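# Hang the lantern on the rail by its red wire

## Task

Suspend the lantern from the rail using its red wire so that it hangs without touching the table.

## Robot and tools

Robot: two arms, left_arm and right_arm, each with a parallel two-finger gripper. Scene frame: origin at table-top height, midway between the nominal arm bases; +z up, +x out over the table, left_arm on the +y side. The names do not match image left and right. Calibrated bases: left_arm at (-0.034, +0.454, 0) m, quat_wxyz (+1.000, 0, 0, +0.007); right_arm at (-0.066, -0.429, 0) m, quat_wxyz (+1.000, 0, 0, -0.012).

Frames: each arm reports its hand pose, velocities, targets and wrist-camera pose in its own base frame. Fixed cameras and the table use the scene frame. Every motion offset is measured along the axes of that arm's current Hand target. On the gripper, fingers point along +z and open and close along y. end_effector_position is the spot between the pads when they are shut; fingertips reach about 19 mm past it when closed and about 6 mm when fully open. A block sticks out roughly 10 cm toward the gripper's +x and turns with it. Reported poses can be off by a few centimetres.

The 18-number row, used by both motion tools: left_arm dx, dy, dz, rx, ry, rz, gripper position, force_limit, speed, then the same nine for right_arm. All values lie in [-1, 1]. dx..rz are an offset, not a pose: they are measured from the arm's Hand target at the start of the action or move, along that target's own axes. 1.0 equals 0.6 m of travel or 180 degrees; rx, ry, rz form a single rotation vector. Sending the same offset again moves the arm further. Six zeros re-command the current Hand target. Gripper numbers are absolute commands, not offsets. position: +1 is fully open (85 mm), about -0.8 brings the pads together, -1 squeezes until blocked. force_limit (-1..+1) caps motor push. speed (-1..+1) gives roughly 20, 85 or 150 mm/s at -1, 0, +1. A 0 is a real command, so resend an arm's last three gripper values to leave it unchanged.

execute_actions(actions, cameras): actions is a list of actions. Each action holds up to 15 rows of 18 numbers, one row per 1/30 s step; a shorter action repeats its last row. Every row counts from the pose at the action's start, not from the row before. Each action takes 0.5 s. An empty list returns state and all camera images. cameras lists camera names, ["all"] or [].

move(target, speed, blend, stop_force, zero, blocking, cameras): straight-line gripper paths. target is one 18-number row or a list of up to 15 rows. Every row is an offset from the same starting Hand targets. speed is path top speed in m/s (0.002 to 1, default 0.25; rotation up to twice that in rad/s), either one value or one per target. blend, in m, rounds corners in a list; 0 stops at each target. stop_force (12 to 80 N, shared by both arms) ends an arm's path when it feels that much push along its travel. Use it only slowly and without rotating the gripper, and leave it out when backing away from a contact. Paths do not avoid obstacles, and the cap on one move is 10 s. zero (default true) re-zeroes the force before the move. blocking=false returns early and cannot be combined with stop_force. In a list, give every row the same gripper numbers. The result adds a "move:" line: done, off_target, moving, held or fault, plus limits=paced (pose clipped) or limits=held (steps withheld).

wait(seconds 0 to 10, cameras) lets time pass with commands held. stop(cameras) brakes a running move; the fingers keep going. zoom_image(camera, region [x0, y0, x1, y1] in pixels, at most 504 by 504) enlarges part of the newest image from cam_high, cam_low, cam_pegs, cam_rail, cam_left_wrist or cam_right_wrist. All images are 896x504. finished_scene(scene) ends the scene permanently; the goal must hold with the robot doing nothing.

Control details: each step the commanded pose is clipped to within 70 mm and 16 degrees of the measured gripper pose. "Hand target" is the last commanded pose after clipping, and later offsets build on it. Grippers often settle short of it, so send the remaining gap as an offset. "Tool commands" shows current gripper commands.

Gripping: command -1, keep sending it, and confirm object_status = 2. Codes: 0 moving, 1 blocked while opening, 2 blocked while closing, 3 reached the requested position or fully shut (a thin item may still be held). position_measured is in counts: 3 open, about 78 = 60 mm, 130 = 40 mm, 180 = 20 mm, 230 = pads touching. A new force_limit or speed applies only after a position change of at least 0.01. To grip more softly, open first.

Results also show joint velocities ("within noise" when still) and Flange force in gripper axes, which includes held weight and carries error, especially near singular poses.

Avoid: dropping the lantern, letting anything fall off the table, releasing a moving part, slamming or pressing hard into fixed objects, and any contact between the arms, including one gripper closing on the other's fingers. A net force of 150 N or joint torque over its limit (140 N m for waist, shoulder and elbow; 35.2 N m for the three wrist joints) triggers a 10 s fault stop. Holding loads or stretching out heats the motors; a MOTOR HOT line warns of a 30 to 60 s brake stop. Arms are stiff, so aiming even slightly past a firm contact can fault. Loose objects may get nudged occasionally.

Each tool is called after "Request:" as a command line: name --argument value for each argument, lists and objects as JSON in quotes; but a table of rows of numbers goes row by row, as --pt "numbers of a row", without its own name.

## Session

Scene 1 done. Looking at scene 2.

Request:
execute_actions --actions '[]'

Scene clock: 0.00 s.
left_arm: end_effector_position=(+0.3079, +0.1606, +0.2329) position_measured=3 object_status=3 end_effector_quat_wxyz=(-0.538, +0.678, +0.288, +0.409) | right_arm: end_effector_position=(+0.6134, -0.2616, +0.3482) position_measured=3 object_status=3 end_effector_quat_wxyz=(+0.556, +0.532, -0.429, +0.473)
Joint positions: left_arm=[-0.46 -0.071 -0.624 -1.386 -1.704 -1.516] | right_arm=[0.08 0.538 -0.241 1.579 -1.656 0.982]
Joint velocities: within noise
Flange force (N): no reading
Hand target: left_arm +0.3079, +0.1606, +0.2329; -0.538, +0.678, +0.288, +0.409 | right_arm +0.6134, -0.2616, +0.3482; +0.556, +0.532, -0.429, +0.473
Tool commands: left_gripper/position=+1.0 left_gripper/force_limit=+1.0 left_gripper/speed=+1.0 right_gripper/position=+1.0 right_gripper/force_limit=+1.0 right_gripper/speed=+1.0
camera_calibration:
cam_left_wrist: T_world_to_cam=[[0.834994, -0.269453, -0.47977, -0.0961855], [-0.543428, -0.266854, -0.795911, 0.417868], [0.0864322, 0.925302, -0.369251, 0.0428], [0, 0, 0, 1]] pos_world=[0.303696, 0.0459896, 0.302243]
cam_right_wrist: T_world_to_cam=[[-0.979563, -0.00801871, 0.200979, 0.532048], [-0.194786, 0.286952, -0.937932, 0.534495], [-0.0501501, -0.957911, -0.282649, 0.00550134], [0, 0, 0, 1]] pos_world=[0.625563, -0.143838, 0.395945]

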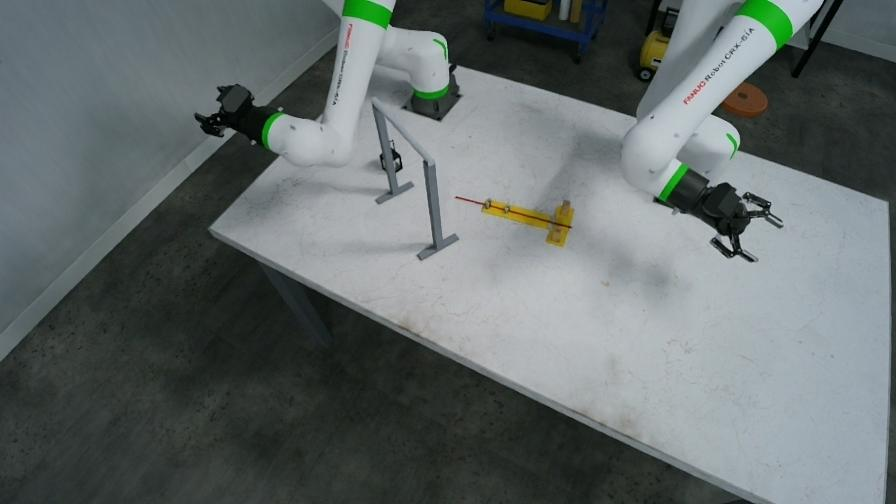

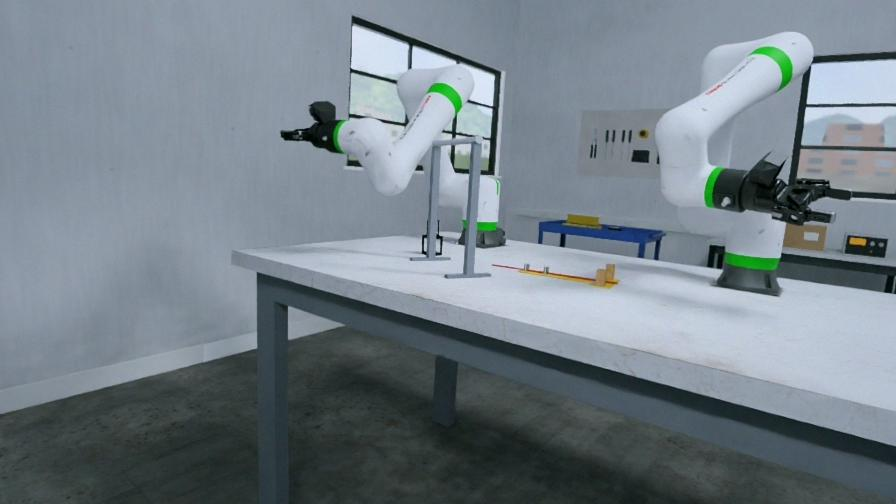

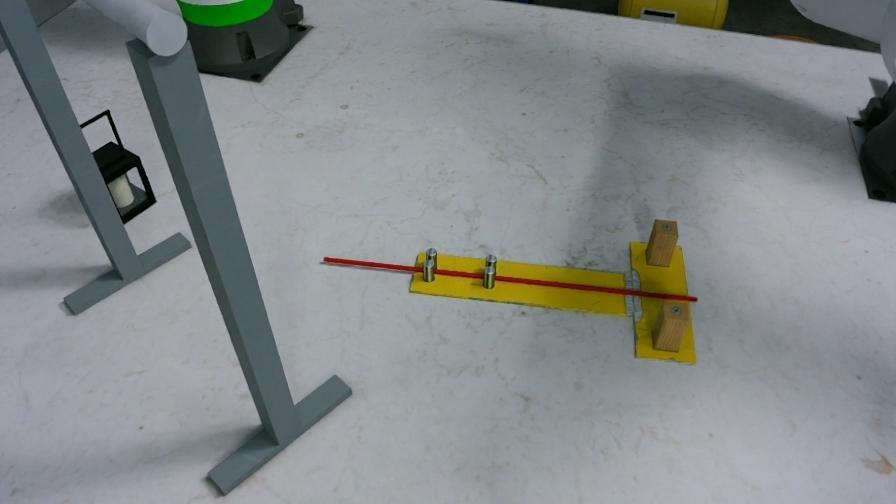

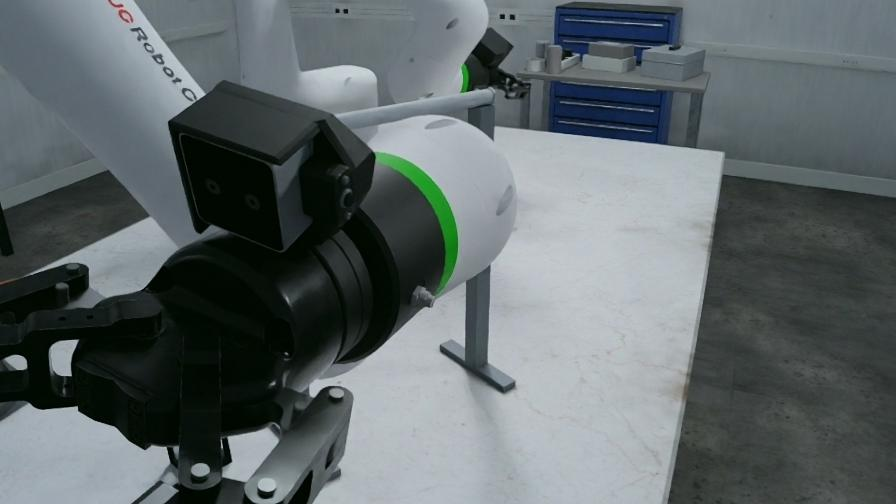

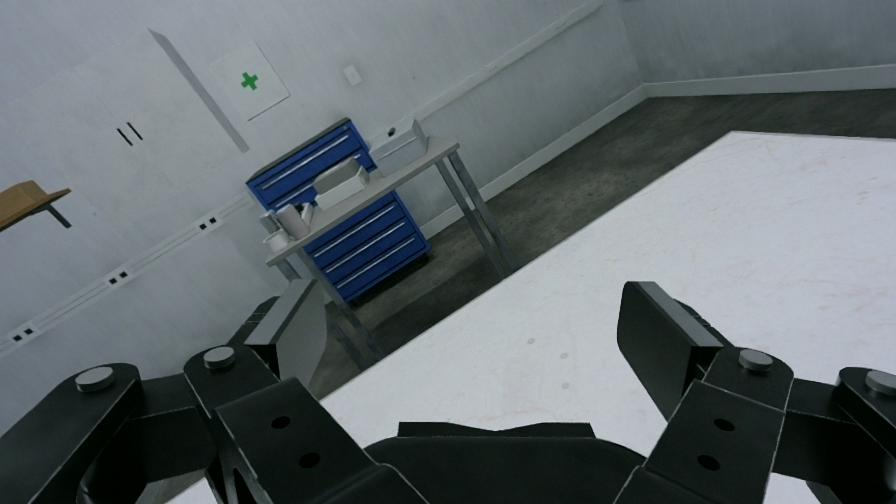

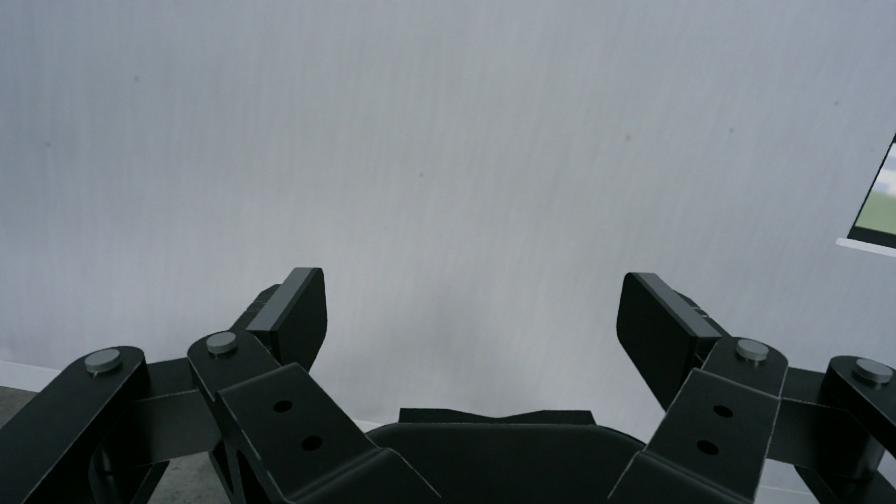

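Request:
zoom_image --camera "cam_pegs" --region '[310, 190, 510, 320]'

Request:
zoom_image --camera "cam_pegs" --region '[550, 200, 720, 380]'

Request:
zoom_image --camera "cam_pegs" --region '[60, 90, 200, 240]'

Request:
zoom_image --camera "cam_low" --region '[480, 240, 640, 300]'

Scaled by 2.520.

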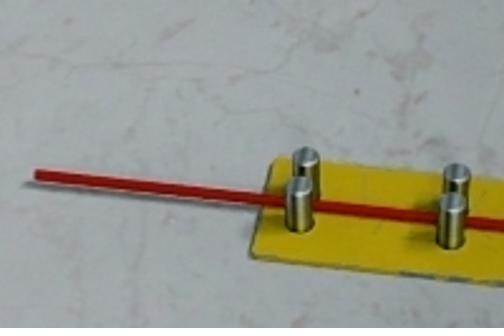

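Scaled by 2.800.

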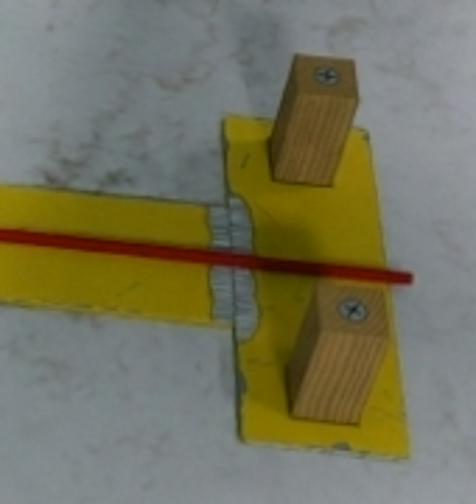

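Scaled by 3.360.

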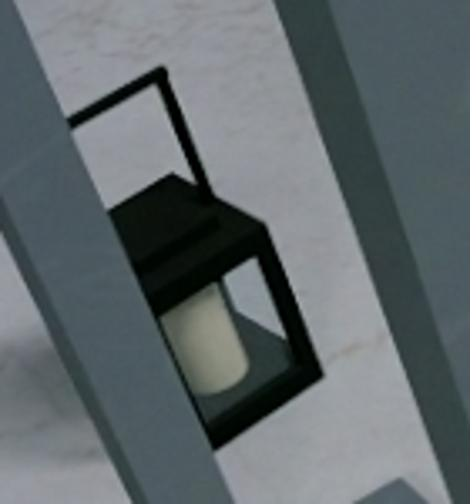

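Scaled by 3.150.

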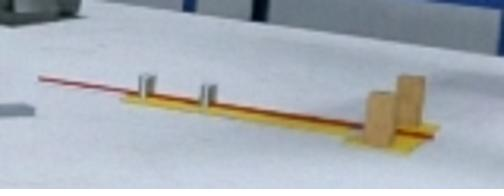

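Request:
move --target '[0.095,0.0673,-0.341,-0.385,-0.2926,0.206,0.4,-1,-1,0,0,0,0,0,0,1,1,1]' --speed 0.25

Request:
move --target '[-0.143,0.365,0.235,-0.0932,-0.0835,-0.5287,0.4,-1,-1,0,0,0,0,0,0,1,1,1]' --speed 0.2 --cameras '["cam_pegs","cam_left_wrist","cam_high"]'

Scene clock: 112.07 s.
left_arm: end_effector_position=(+0.3197, -0.0502, +0.2798) position_measured=78 object_status=3 end_effector_quat_wxyz=(+0.000, +1.000, +0.000, +0.000) | right_arm: end_effector_position=(+0.6134, -0.2616, +0.3482) position_measured=3 object_status=3 end_effector_quat_wxyz=(+0.556, +0.532, -0.429, +0.473)
Joint positions: left_arm=[0.258 -0.331 -0.286 0 -1.616 -3.4] | right_arm=[0.08 0.538 -0.241 1.579 -1.656 0.982]
Flange force (N): left_arm=[-1.3 -2.1 0.8] | right_arm=[3.1 0.0 5.0]
Hand target: left_arm +0.3197, -0.0502, +0.2798; +0.000, +1.000, +0.000, +0.000 | right_arm +0.6134, -0.2616, +0.3482; +0.556, +0.532, -0.429, +0.473
Off the commanded pose: left_arm 0.000 m, 0 deg | right_arm 0.000 m, 0 deg.
move: done

Scene clock: 116.73 s.
left_arm: end_effector_position=(+0.2337, -0.2691, +0.1387) position_measured=78 object_status=3 end_effector_quat_wxyz=(+0.129, +0.658, +0.733, -0.116) | right_arm: end_effector_position=(+0.6134, -0.2616, +0.3482) position_measured=3 object_status=3 end_effector_quat_wxyz=(+0.556, +0.532, -0.429, +0.473)
Joint positions: left_arm=[-0.179 -0.416 -0.828 0.379 -1.088 -1.449] | right_arm=[0.08 0.538 -0.241 1.579 -1.656 0.982]
Flange force (N): left_arm=[3.0 0.1 -1.4] | right_arm=[2.8 -0.3 5.2]
Hand target: left_arm +0.2338, -0.2691, +0.1387; +0.129, +0.658, +0.733, -0.116 | right_arm +0.6134, -0.2616, +0.3482; +0.556, +0.532, -0.429, +0.473
Off the commanded pose: left_arm 0.000 m, 0 deg | right_arm 0.000 m, 0 deg.
move: done
camera_calibration:
cam_left_wrist: T_world_to_cam=[[0.991879, 0.126893, 0.00860452, -0.192949], [0.0934905, -0.773304, 0.627105, -0.29469], [0.0862293, -0.621207, -0.778888, 0.0526505], [0, 0, 0, 1]] pos_world=[0.214393, -0.170694, 0.22747]
Images, in order (width x height): cam_high 896x504, cam_pegs 896x504, cam_left_wrist 896x504.

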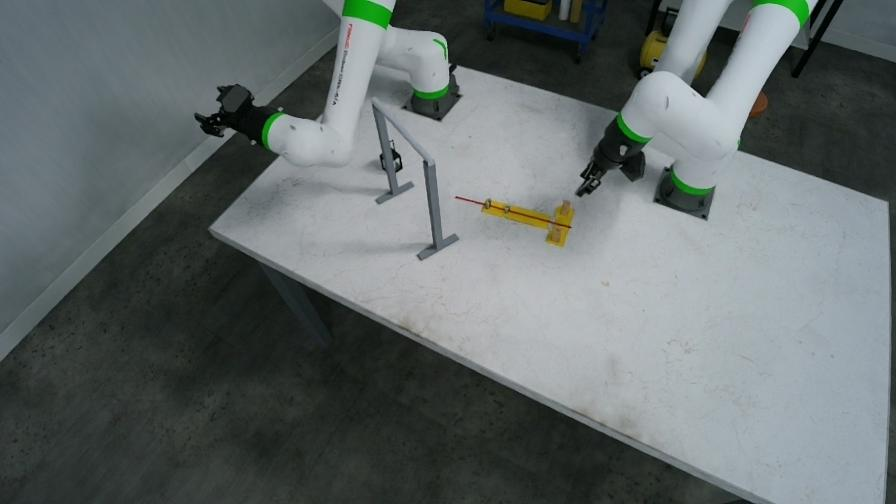

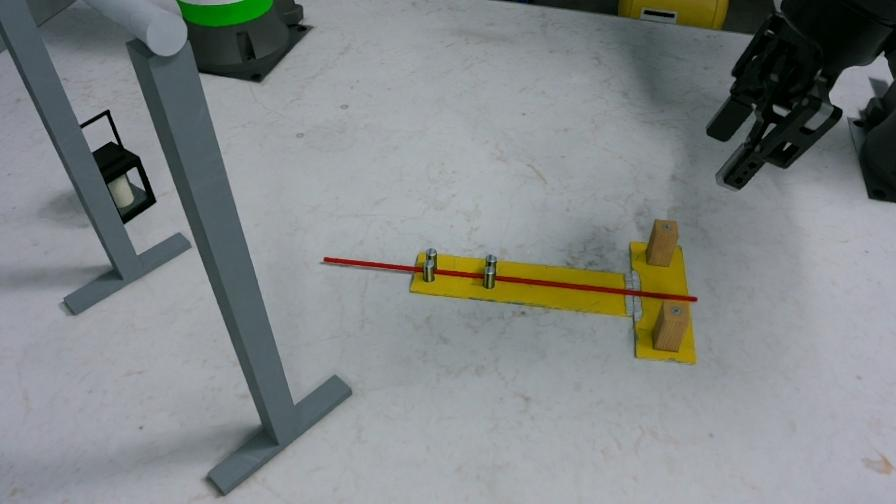

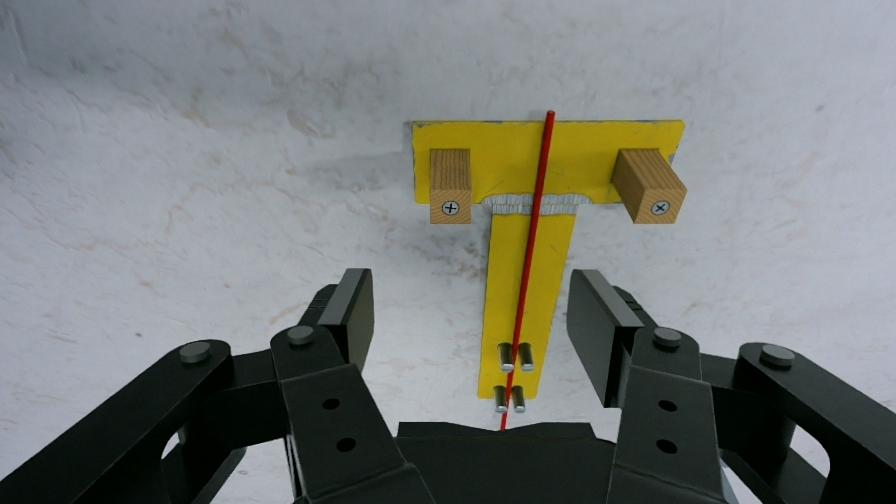

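Request:
move --target '[0.0298,-0.0134,0.1,0,0,0,0.4,-1,-1,0,0,0,0,0,0,1,1,1]' --speed 0.12 --cameras '["cam_pegs","cam_left_wrist"]'

Scene clock: 124.33 s.
left_arm: end_effector_position=(+0.2262, -0.2736, +0.0763) position_measured=78 object_status=3 end_effector_quat_wxyz=(+0.129, +0.658, +0.733, -0.116) | right_arm: end_effector_position=(+0.6134, -0.2616, +0.3482) position_measured=3 object_status=3 end_effector_quat_wxyz=(+0.556, +0.532, -0.429, +0.473)
Joint positions: left_arm=[-0.213 -0.345 -0.953 0.428 -0.895 -1.508] | right_arm=[0.08 0.538 -0.241 1.579 -1.656 0.982]
Flange force (N): left_arm=[2.0 0.4 -1.1] | right_arm=[3.4 -0.8 5.0]
Hand target: left_arm +0.2262, -0.2736, +0.0762; +0.129, +0.658, +0.733, -0.116 | right_arm +0.6134, -0.2616, +0.3482; +0.556, +0.532, -0.429, +0.473
Off the commanded pose: left_arm 0.000 m, 0 deg | right_arm 0.000 m, 0 deg.
move: done
camera_calibration:
cam_left_wrist: T_world_to_cam=[[0.991878, 0.126891, 0.0087364, -0.184424], [0.0934, -0.773269, 0.627162, -0.258322], [0.0863365, -0.621252, -0.77884, 0.00186128], [0, 0, 0, 1]] pos_world=[0.206892, -0.175194, 0.16507]
Images, in order (width x height): cam_pegs 896x504, cam_left_wrist 896x504.

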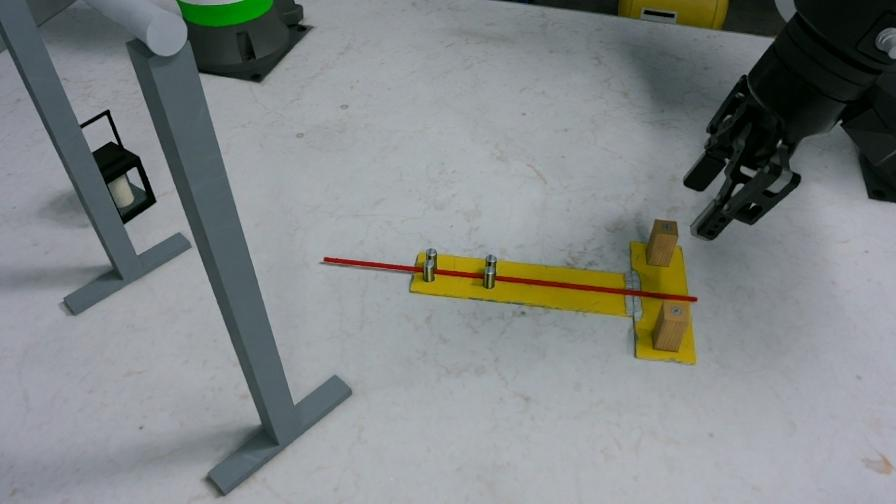

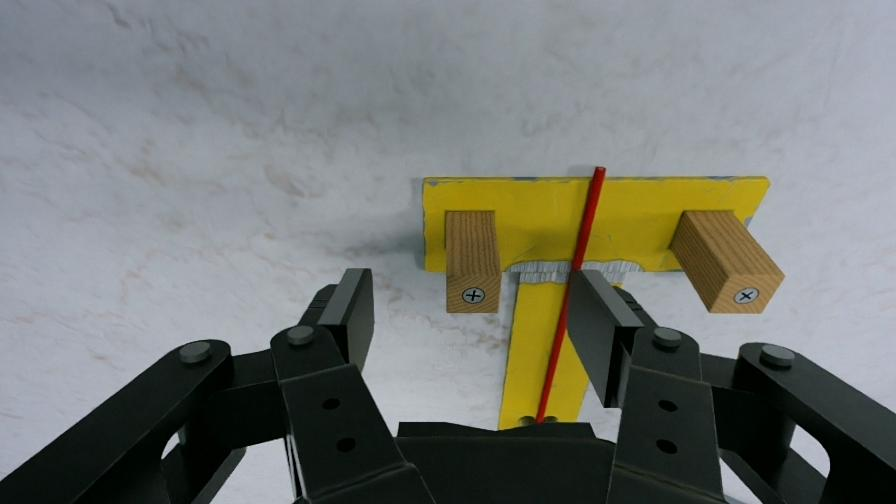

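Request:
move --target '[0.003,0.002,0.0595,0,0,0,0.0,-1,-1,0,0,0,0,0,0,1,1,1]' --speed 0.06

Request:
execute_actions --actions '[[[0,0,0,0,0,0,-1,-1,-1,0,0,0,0,0,0,1,1,1]],[[0,0,0,0,0,0,-1,-1,-1,0,0,0,0,0,0,1,1,1]]]' --cameras '["cam_pegs","cam_left_wrist"]'

Scene clock: 131.77 s.
left_arm: end_effector_position=(+0.2286, -0.2840, +0.0421) position_measured=129 object_status=0 end_effector_quat_wxyz=(+0.129, +0.658, +0.733, -0.116) | right_arm: end_effector_position=(+0.6134, -0.2616, +0.3482) position_measured=3 object_status=3 end_effector_quat_wxyz=(+0.556, +0.532, -0.429, +0.473)
Joint positions: left_arm=[-0.264 -0.251 -0.994 0.483 -0.756 -1.542] | right_arm=[0.08 0.538 -0.241 1.579 -1.656 0.982]
Flange force (N): left_arm=[1.8 0.8 -1.0] | right_arm=[3.1 -0.5 5.4]
Hand target: left_arm +0.2286, -0.2840, +0.0421; +0.129, +0.658, +0.733, -0.116 | right_arm +0.6134, -0.2616, +0.3482; +0.556, +0.532, -0.429, +0.473
Off the commanded pose: left_arm 0.000 m, 0 deg | right_arm 0.000 m, 0 deg.
move: done

Scene clock: 133.03 s.
left_arm: end_effector_position=(+0.2286, -0.2840, +0.0421) position_measured=181 object_status=2 end_effector_quat_wxyz=(+0.129, +0.658, +0.733, -0.116) | right_arm: end_effector_position=(+0.6134, -0.2616, +0.3482) position_measured=3 object_status=3 end_effector_quat_wxyz=(+0.556, +0.532, -0.429, +0.473)
Joint positions: left_arm=[-0.264 -0.251 -0.994 0.483 -0.756 -1.542] | right_arm=[0.08 0.538 -0.241 1.579 -1.656 0.982]
Flange force (N): left_arm=[4.0 -1.3 -13.1] | right_arm=[3.3 -1.4 4.8]
Flange force at the end of the 1st action (N): left_arm=[1.9 0.8 -0.7] | right_arm=[3.1 -0.4 5.0]
Hand target: left_arm +0.2286, -0.2840, +0.0421; +0.129, +0.658, +0.733, -0.116 | right_arm +0.6134, -0.2616, +0.3482; +0.556, +0.532, -0.429, +0.473
Off the commanded pose: left_arm 0.000 m, 0 deg | right_arm 0.000 m, 0 deg.
camera_calibration:
cam_left_wrist: T_world_to_cam=[[0.991869, 0.126954, 0.00881238, -0.185195], [0.0934013, -0.773263, 0.627169, -0.245062], [0.0864358, -0.621247, -0.778833, -0.0314018], [0, 0, 0, 1]] pos_world=[0.209292, -0.185494, 0.13087]
Images, in order (width x height): cam_pegs 896x504, cam_left_wrist 896x504.

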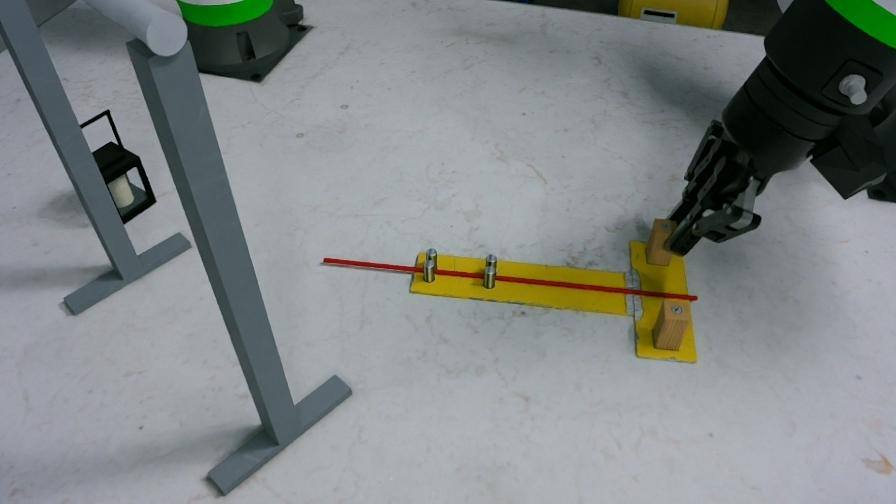

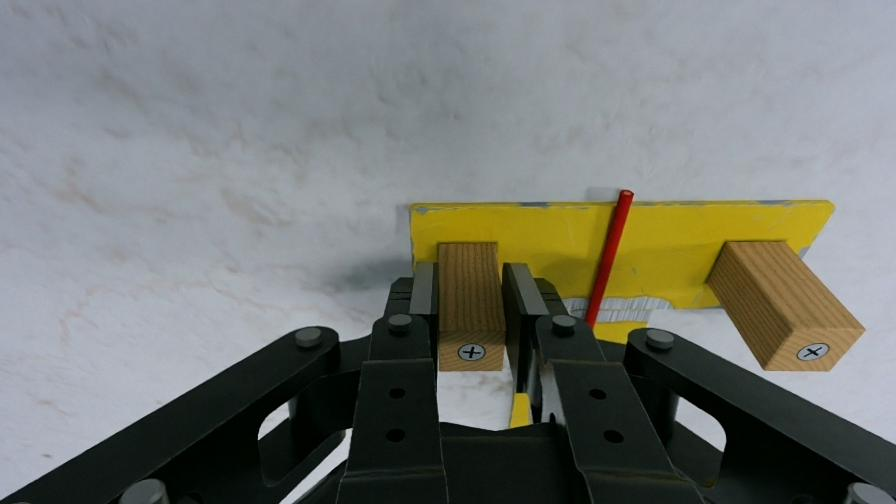

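Request:
move --pt "0 0 0 0 0 0 -1 -1 -1 0.18 0.283 -0.192 0.027 -0.207 0.011 0.4 0.3 -0.5" --pt "0 0 0 0 0 0 -1 -1 -1 0.176 0.495 -0.682 0.0674 -0.5168 0.0282 0.4 0.3 -0.5" --speed 0.3 --blend 0.05 --cameras '["cam_high","cam_right_wrist"]'

Scene clock: 154.90 s.
left_arm: end_effector_position=(+0.2286, -0.2840, +0.0421) position_measured=181 object_status=2 end_effector_quat_wxyz=(+0.129, +0.658, +0.733, -0.116) | right_arm: end_effector_position=(+0.5870, -0.2408, +0.3730) position_measured=78 object_status=0 end_effector_quat_wxyz=(+0.524, +0.561, -0.459, +0.449)
Joint positions: left_arm=[-0.264 -0.251 -0.994 0.483 -0.756 -1.542] | right_arm=[0.148 0.424 -0.257 1.453 -1.637 1.059]
Flange force (N): left_arm=[3.8 -0.6 -12.4] | right_arm=[4.3 -1.2 4.8]
Flange force when the fault began (N): right_arm=[-23.3 -71.4 75.6]
Hand target: left_arm +0.2286, -0.2840, +0.0421; +0.129, +0.658, +0.733, -0.116 | right_arm +0.5870, -0.2408, +0.3730; +0.524, +0.561, -0.459, +0.449 (not the last commanded pose)
Tool commands: left_gripper/position=-1.0 left_gripper/force_limit=-1.0 left_gripper/speed=-1.0 right_gripper/position=+0.403922 right_gripper/force_limit=+0.301961 right_gripper/speed=-0.498039
Off the commanded pose: left_arm 0.000 m, 0 deg | right_arm 0.479 m, 87 deg.
FORCE FAULT: contact force on the right arm reached its limit, and that arm stopped. The contact can be on any part of that arm, not only on its tool. That arm's remaining commands of this call were not run. That arm is still stopped at the end of this call. That arm stays stopped for about 10 more seconds. Until then a move that you send moves the other arm only, and its call returns only when the move has ended. Once the stop has ended, the next robot result says so. If the stop ends while you think or write, that arm runs what you send next, counted from a new Hand target: where the arm stands when the stop ends. While its stop runs, that arm takes no new command, but its gripper still runs the gripper command that each later call begins with. Until it ends, the stop uses up actions while you think or wait. An arm that is not stopped still takes commands.
move: fault (right_arm); path passed 0 of 2 targets
camera_calibration:
cam_right_wrist: T_world_to_cam=[[-0.981312, -0.0276915, 0.190421, 0.50152], [-0.185795, 0.393852, -0.9002, 0.553119], [-0.0500698, -0.918756, -0.391637, 0.0811764], [0, 0, 0, 1]] pos_world=[0.598979, -0.129378, 0.43421]
Images, in order (width x height): cam_high 896x504, cam_right_wrist 896x504.

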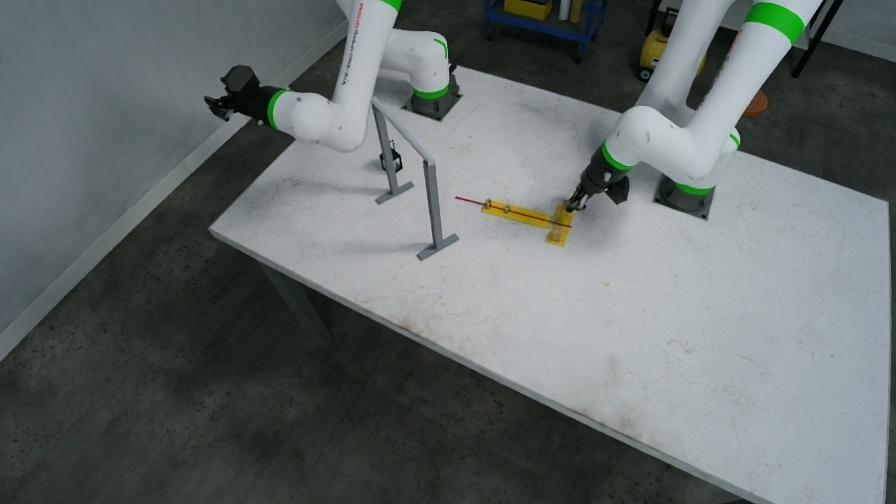

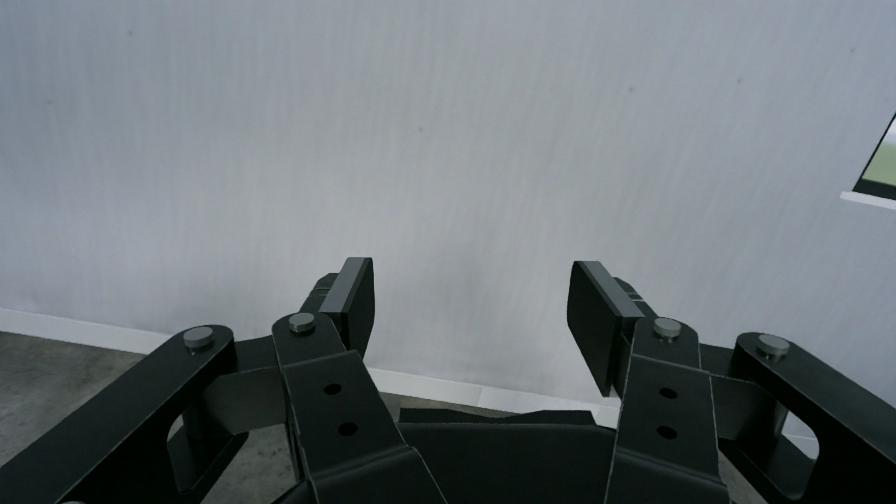

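Request:
wait --seconds 10

Request:
execute_actions --actions '[]' --cameras '["cam_high","cam_low","cam_rail"]'

Request:
zoom_image --camera "cam_low" --region '[340, 60, 520, 280]'

Scene clock: 170.63 s.
left_arm: end_effector_position=(+0.2286, -0.2840, +0.0421) position_measured=181 object_status=2 end_effector_quat_wxyz=(+0.129, +0.658, +0.733, -0.116) | right_arm: end_effector_position=(+0.5870, -0.2408, +0.3730) position_measured=78 object_status=3 end_effector_quat_wxyz=(+0.524, +0.561, -0.459, +0.449)
Joint positions: left_arm=[-0.264 -0.251 -0.994 0.483 -0.756 -1.542] | right_arm=[0.148 0.424 -0.257 1.453 -1.637 1.059]
Flange force (N): left_arm=[3.7 -0.3 -11.9] | right_arm=[3.8 -0.6 4.8]
Hand target: left_arm +0.2286, -0.2840, +0.0421; +0.129, +0.658, +0.733, -0.116 | right_arm +0.5870, -0.2408, +0.3730; +0.524, +0.561, -0.459, +0.449 (not the last commanded pose)
Tool commands: left_gripper/position=-1.0 left_gripper/force_limit=-1.0 left_gripper/speed=-1.0 right_gripper/position=+0.403922 right_gripper/force_limit=+0.301961 right_gripper/speed=-0.498039
Off the commanded pose: left_arm 0.000 m, 0 deg | right_arm 0.479 m, 87 deg.
FORCE FAULT, CONTINUED: the right arm's stop, for the force fault that an earlier result reported, is over. The rest of the stop counts as 19 of the actions that you can send in this scene. During its stop the right arm's controller moved it back a little. That arm's target is now where it stood when the stop ended, not its last command. That arm accepts commands again.
wait: 10.00 s; at rest from the start

Scene clock: 170.63 s.
left_arm: end_effector_position=(+0.2286, -0.2840, +0.0421) position_measured=181 object_status=2 end_effector_quat_wxyz=(+0.129, +0.658, +0.733, -0.116) | right_arm: end_effector_position=(+0.5870, -0.2408, +0.3730) position_measured=78 object_status=3 end_effector_quat_wxyz=(+0.524, +0.561, -0.459, +0.449)
Joint positions: left_arm=[-0.264 -0.251 -0.994 0.483 -0.756 -1.542] | right_arm=[0.148 0.424 -0.257 1.453 -1.637 1.059]
Joint velocities: within noise
Flange force (N): left_arm=[3.7 -0.3 -11.9] | right_arm=[3.8 -0.6 4.8]
Hand target: left_arm +0.2286, -0.2840, +0.0421; +0.129, +0.658, +0.733, -0.116 | right_arm +0.5870, -0.2408, +0.3730; +0.524, +0.561, -0.459, +0.449 (not the last commanded pose)
Tool commands: left_gripper/position=-1.0 left_gripper/force_limit=-1.0 left_gripper/speed=-1.0 right_gripper/position=+0.403922 right_gripper/force_limit=+0.301961 right_gripper/speed=-0.498039
Off the commanded pose: left_arm 0.000 m, 0 deg | right_arm 0.479 m, 87 deg.
Images, in order (width x height): cam_high 896x504, cam_low 896x504, cam_rail 896x504.

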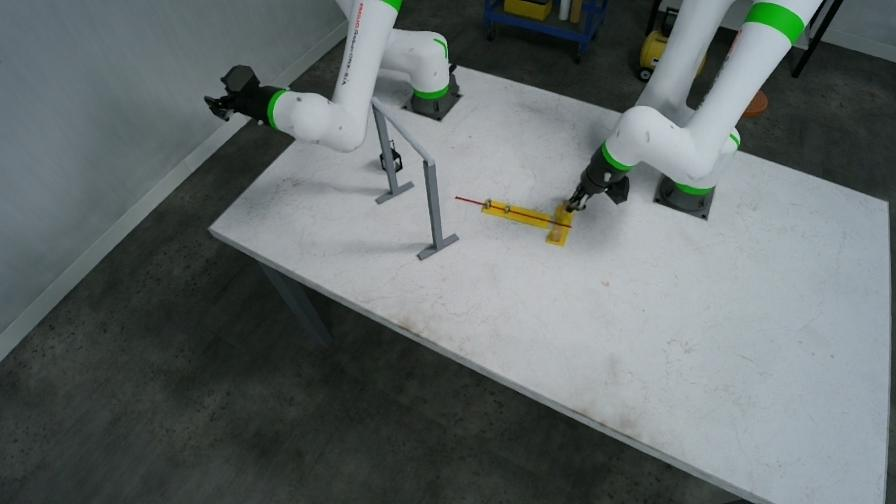

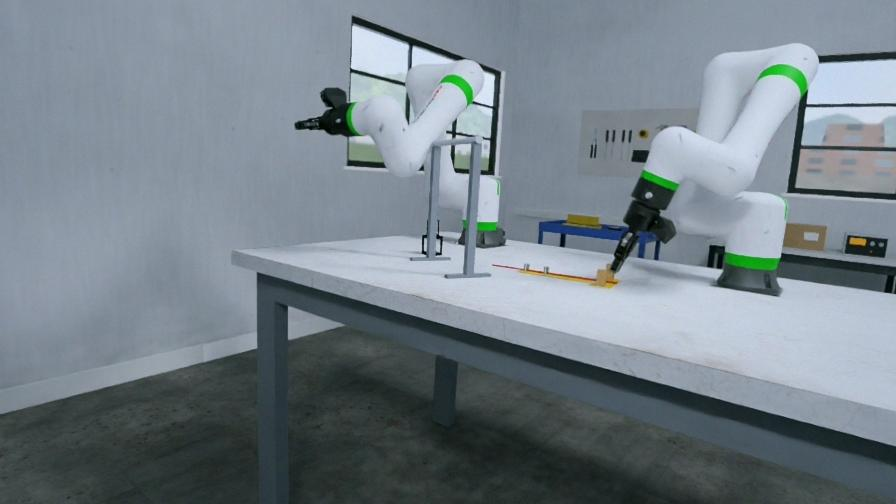

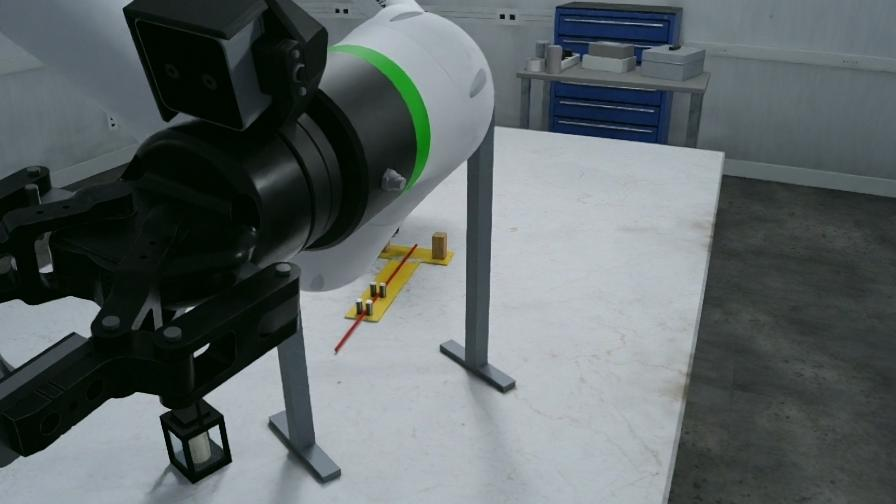

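Scaled by 2.291.

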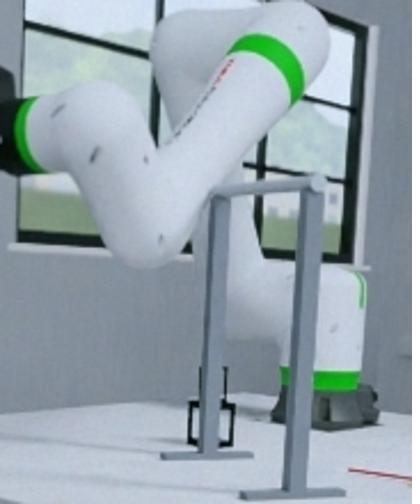

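Request:
move --pt "0 0 0 0 0 0 -1 -1 -1 0.011 -0.0477 0.0512 0 0 0 0.4 0.3 -0.5" --pt "0 0 0 0 0 0 -1 -1 -1 0.4215 0.0257 0.03 0 0 0 0.4 0.3 -0.5" --speed 0.12 --cameras '["cam_high","cam_low"]'

Scene clock: 180.00 s.
left_arm: end_effector_position=(+0.2286, -0.2840, +0.0421) position_measured=181 object_status=2 end_effector_quat_wxyz=(+0.129, +0.658, +0.733, -0.116) | right_arm: end_effector_position=(+0.6169, -0.2705, +0.6235) position_measured=78 object_status=3 end_effector_quat_wxyz=(+0.524, +0.561, -0.459, +0.449)
Joint positions: left_arm=[-0.264 -0.251 -0.994 0.483 -0.756 -1.542] | right_arm=[0.08 0.426 0.313 1.515 -1.622 1.631]
Flange force (N): left_arm=[3.8 -0.6 -12.5] | right_arm=[4.9 -1.3 3.3]
Hand target: left_arm +0.2286, -0.2840, +0.0421; +0.129, +0.658, +0.733, -0.116 | right_arm +0.6168, -0.2706, +0.6235; +0.524, +0.561, -0.459, +0.449
Off the commanded pose: left_arm 0.000 m, 0 deg | right_arm 0.000 m, 0 deg.
move: done
Images, in order (width x height): cam_high 896x504, cam_low 896x504.

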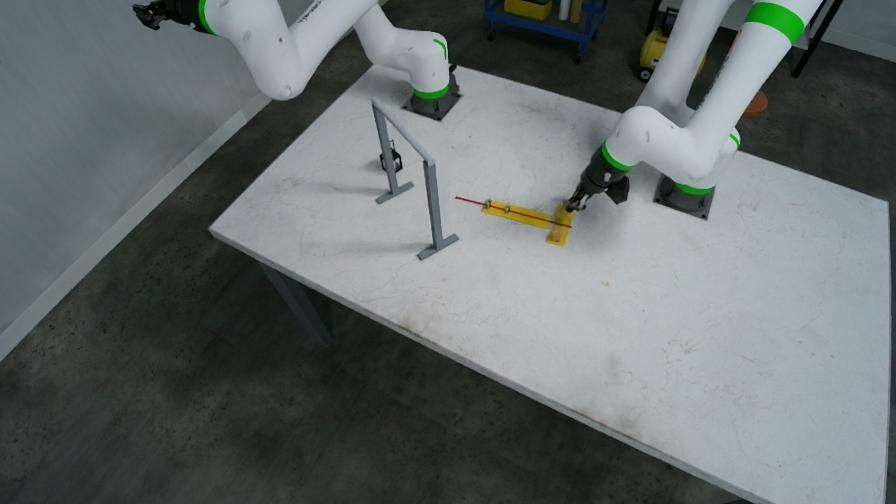

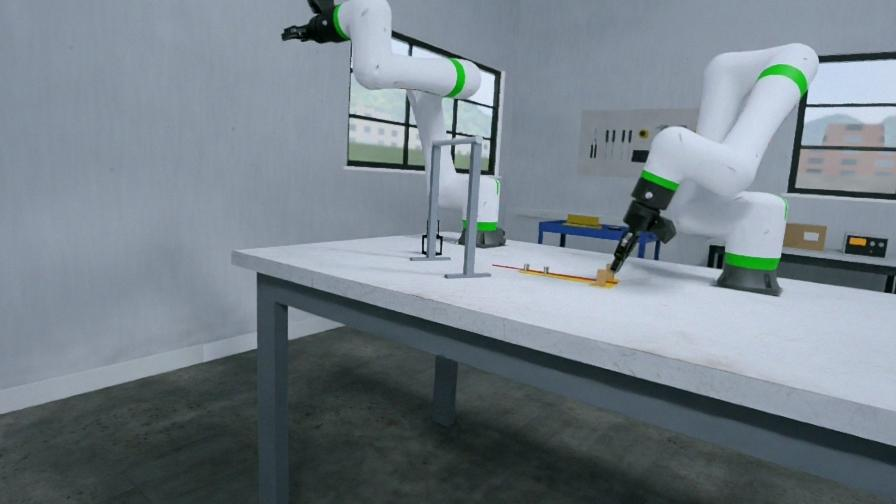

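Request:
move --target '[0,0,0,0,0,0,-1,-1,-1,-0.347,0.3535,-0.815,0.0609,-0.4809,0.0256,0.4,0.3,-0.5]' --speed 0.25 --cameras '["cam_high","cam_right_wrist"]'

Scene clock: 187.67 s.
left_arm: end_effector_position=(+0.2286, -0.2840, +0.0421) position_measured=181 object_status=2 end_effector_quat_wxyz=(+0.129, +0.658, +0.733, -0.116) | right_arm: end_effector_position=(+0.3604, +0.2205, +0.4801) position_measured=78 object_status=3 end_effector_quat_wxyz=(+0.000, +0.741, -0.672, +0.000)
Joint positions: left_arm=[-0.264 -0.251 -0.994 0.483 -0.756 -1.542] | right_arm=[0.861 0.049 0.528 -0.001 -2.049 0.807]
Flange force (N): left_arm=[4.1 -1.3 -12.7] | right_arm=[5.0 -4.9 -3.0]
Hand target: left_arm +0.2286, -0.2840, +0.0421; +0.129, +0.658, +0.733, -0.116 | right_arm +0.3604, +0.2205, +0.4801; +0.000, +0.741, -0.672, +0.000
Off the commanded pose: left_arm 0.000 m, 0 deg | right_arm 0.000 m, 0 deg.
move: done
camera_calibration:
cam_right_wrist: T_world_to_cam=[[-0.993559, -0.113246, 0.00393172, 0.384377], [-0.104535, 0.929421, 0.353906, -0.323789], [-0.0437325, 0.351215, -0.935273, 0.514336], [0, 0, 0, 1]] pos_world=[0.370548, 0.163823, 0.594124]
Images, in order (width x height): cam_high 896x504, cam_right_wrist 896x504.

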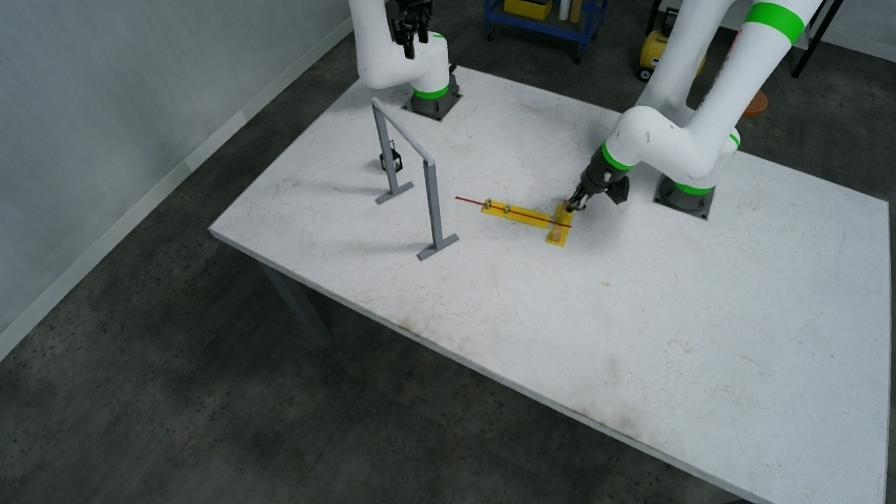

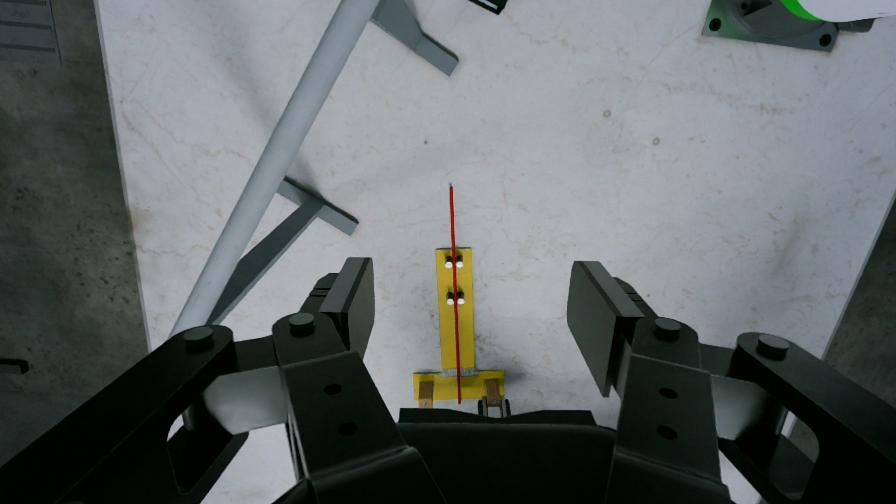

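Request:
move --target '[0,0,0,0,0,0,-1,-1,-1,-0.194,0.0083,0.6,0,0,-0.0194,0.1,0.3,-0.5]' --speed 0.2 --cameras '["cam_pegs","cam_right_wrist"]'

Scene clock: 219.87 s.
left_arm: end_effector_position=(+0.2286, -0.2840, +0.0421) position_measured=181 object_status=2 end_effector_quat_wxyz=(+0.129, +0.658, +0.733, -0.116) | right_arm: end_effector_position=(+0.3439, +0.3361, +0.1202) position_measured=117 object_status=3 end_effector_quat_wxyz=(+0.000, +0.761, -0.649, +0.000)
Joint positions: left_arm=[-0.264 -0.251 -0.994 0.483 -0.756 -1.542] | right_arm=[1.047 0.154 -0.222 -0.001 -1.195 0.683]
Flange force (N): left_arm=[3.2 -0.3 -11.9] | right_arm=[4.3 -4.9 -3.0]
Hand target: left_arm +0.2286, -0.2840, +0.0421; +0.129, +0.658, +0.733, -0.116 | right_arm +0.3440, +0.3362, +0.1202; +0.000, +0.761, -0.649, +0.000
Off the commanded pose: left_arm 0.000 m, 0 deg | right_arm 0.000 m, 0 deg.
move: done
camera_calibration:
cam_right_wrist: T_world_to_cam=[[-0.984817, -0.173554, 0.00382332, 0.399799], [-0.161002, 0.921381, 0.353744, -0.283413], [-0.0649165, 0.347757, -0.935335, 0.144864], [0, 0, 0, 1]] pos_world=[0.357502, 0.280141, 0.234223]
Images, in order (width x height): cam_pegs 896x504, cam_right_wrist 896x504.

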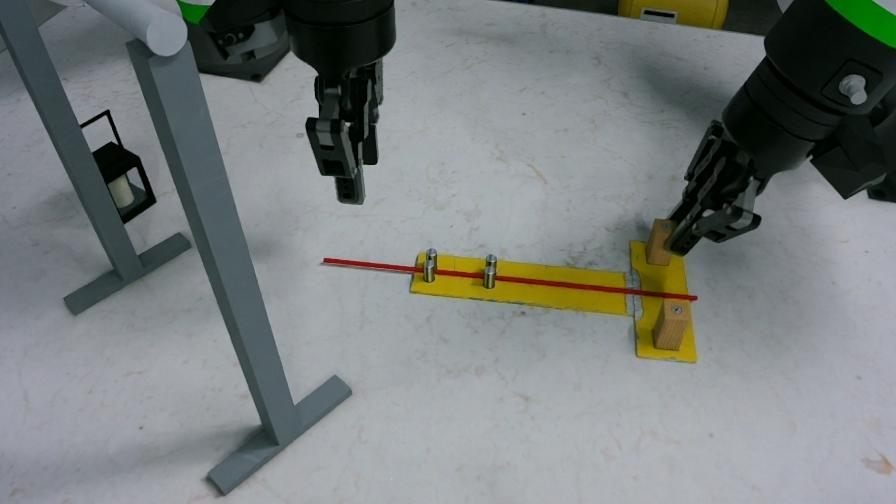

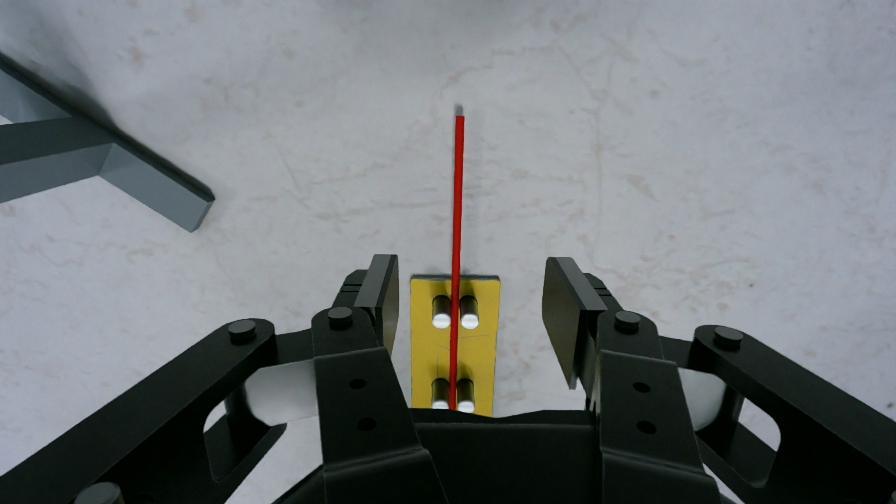

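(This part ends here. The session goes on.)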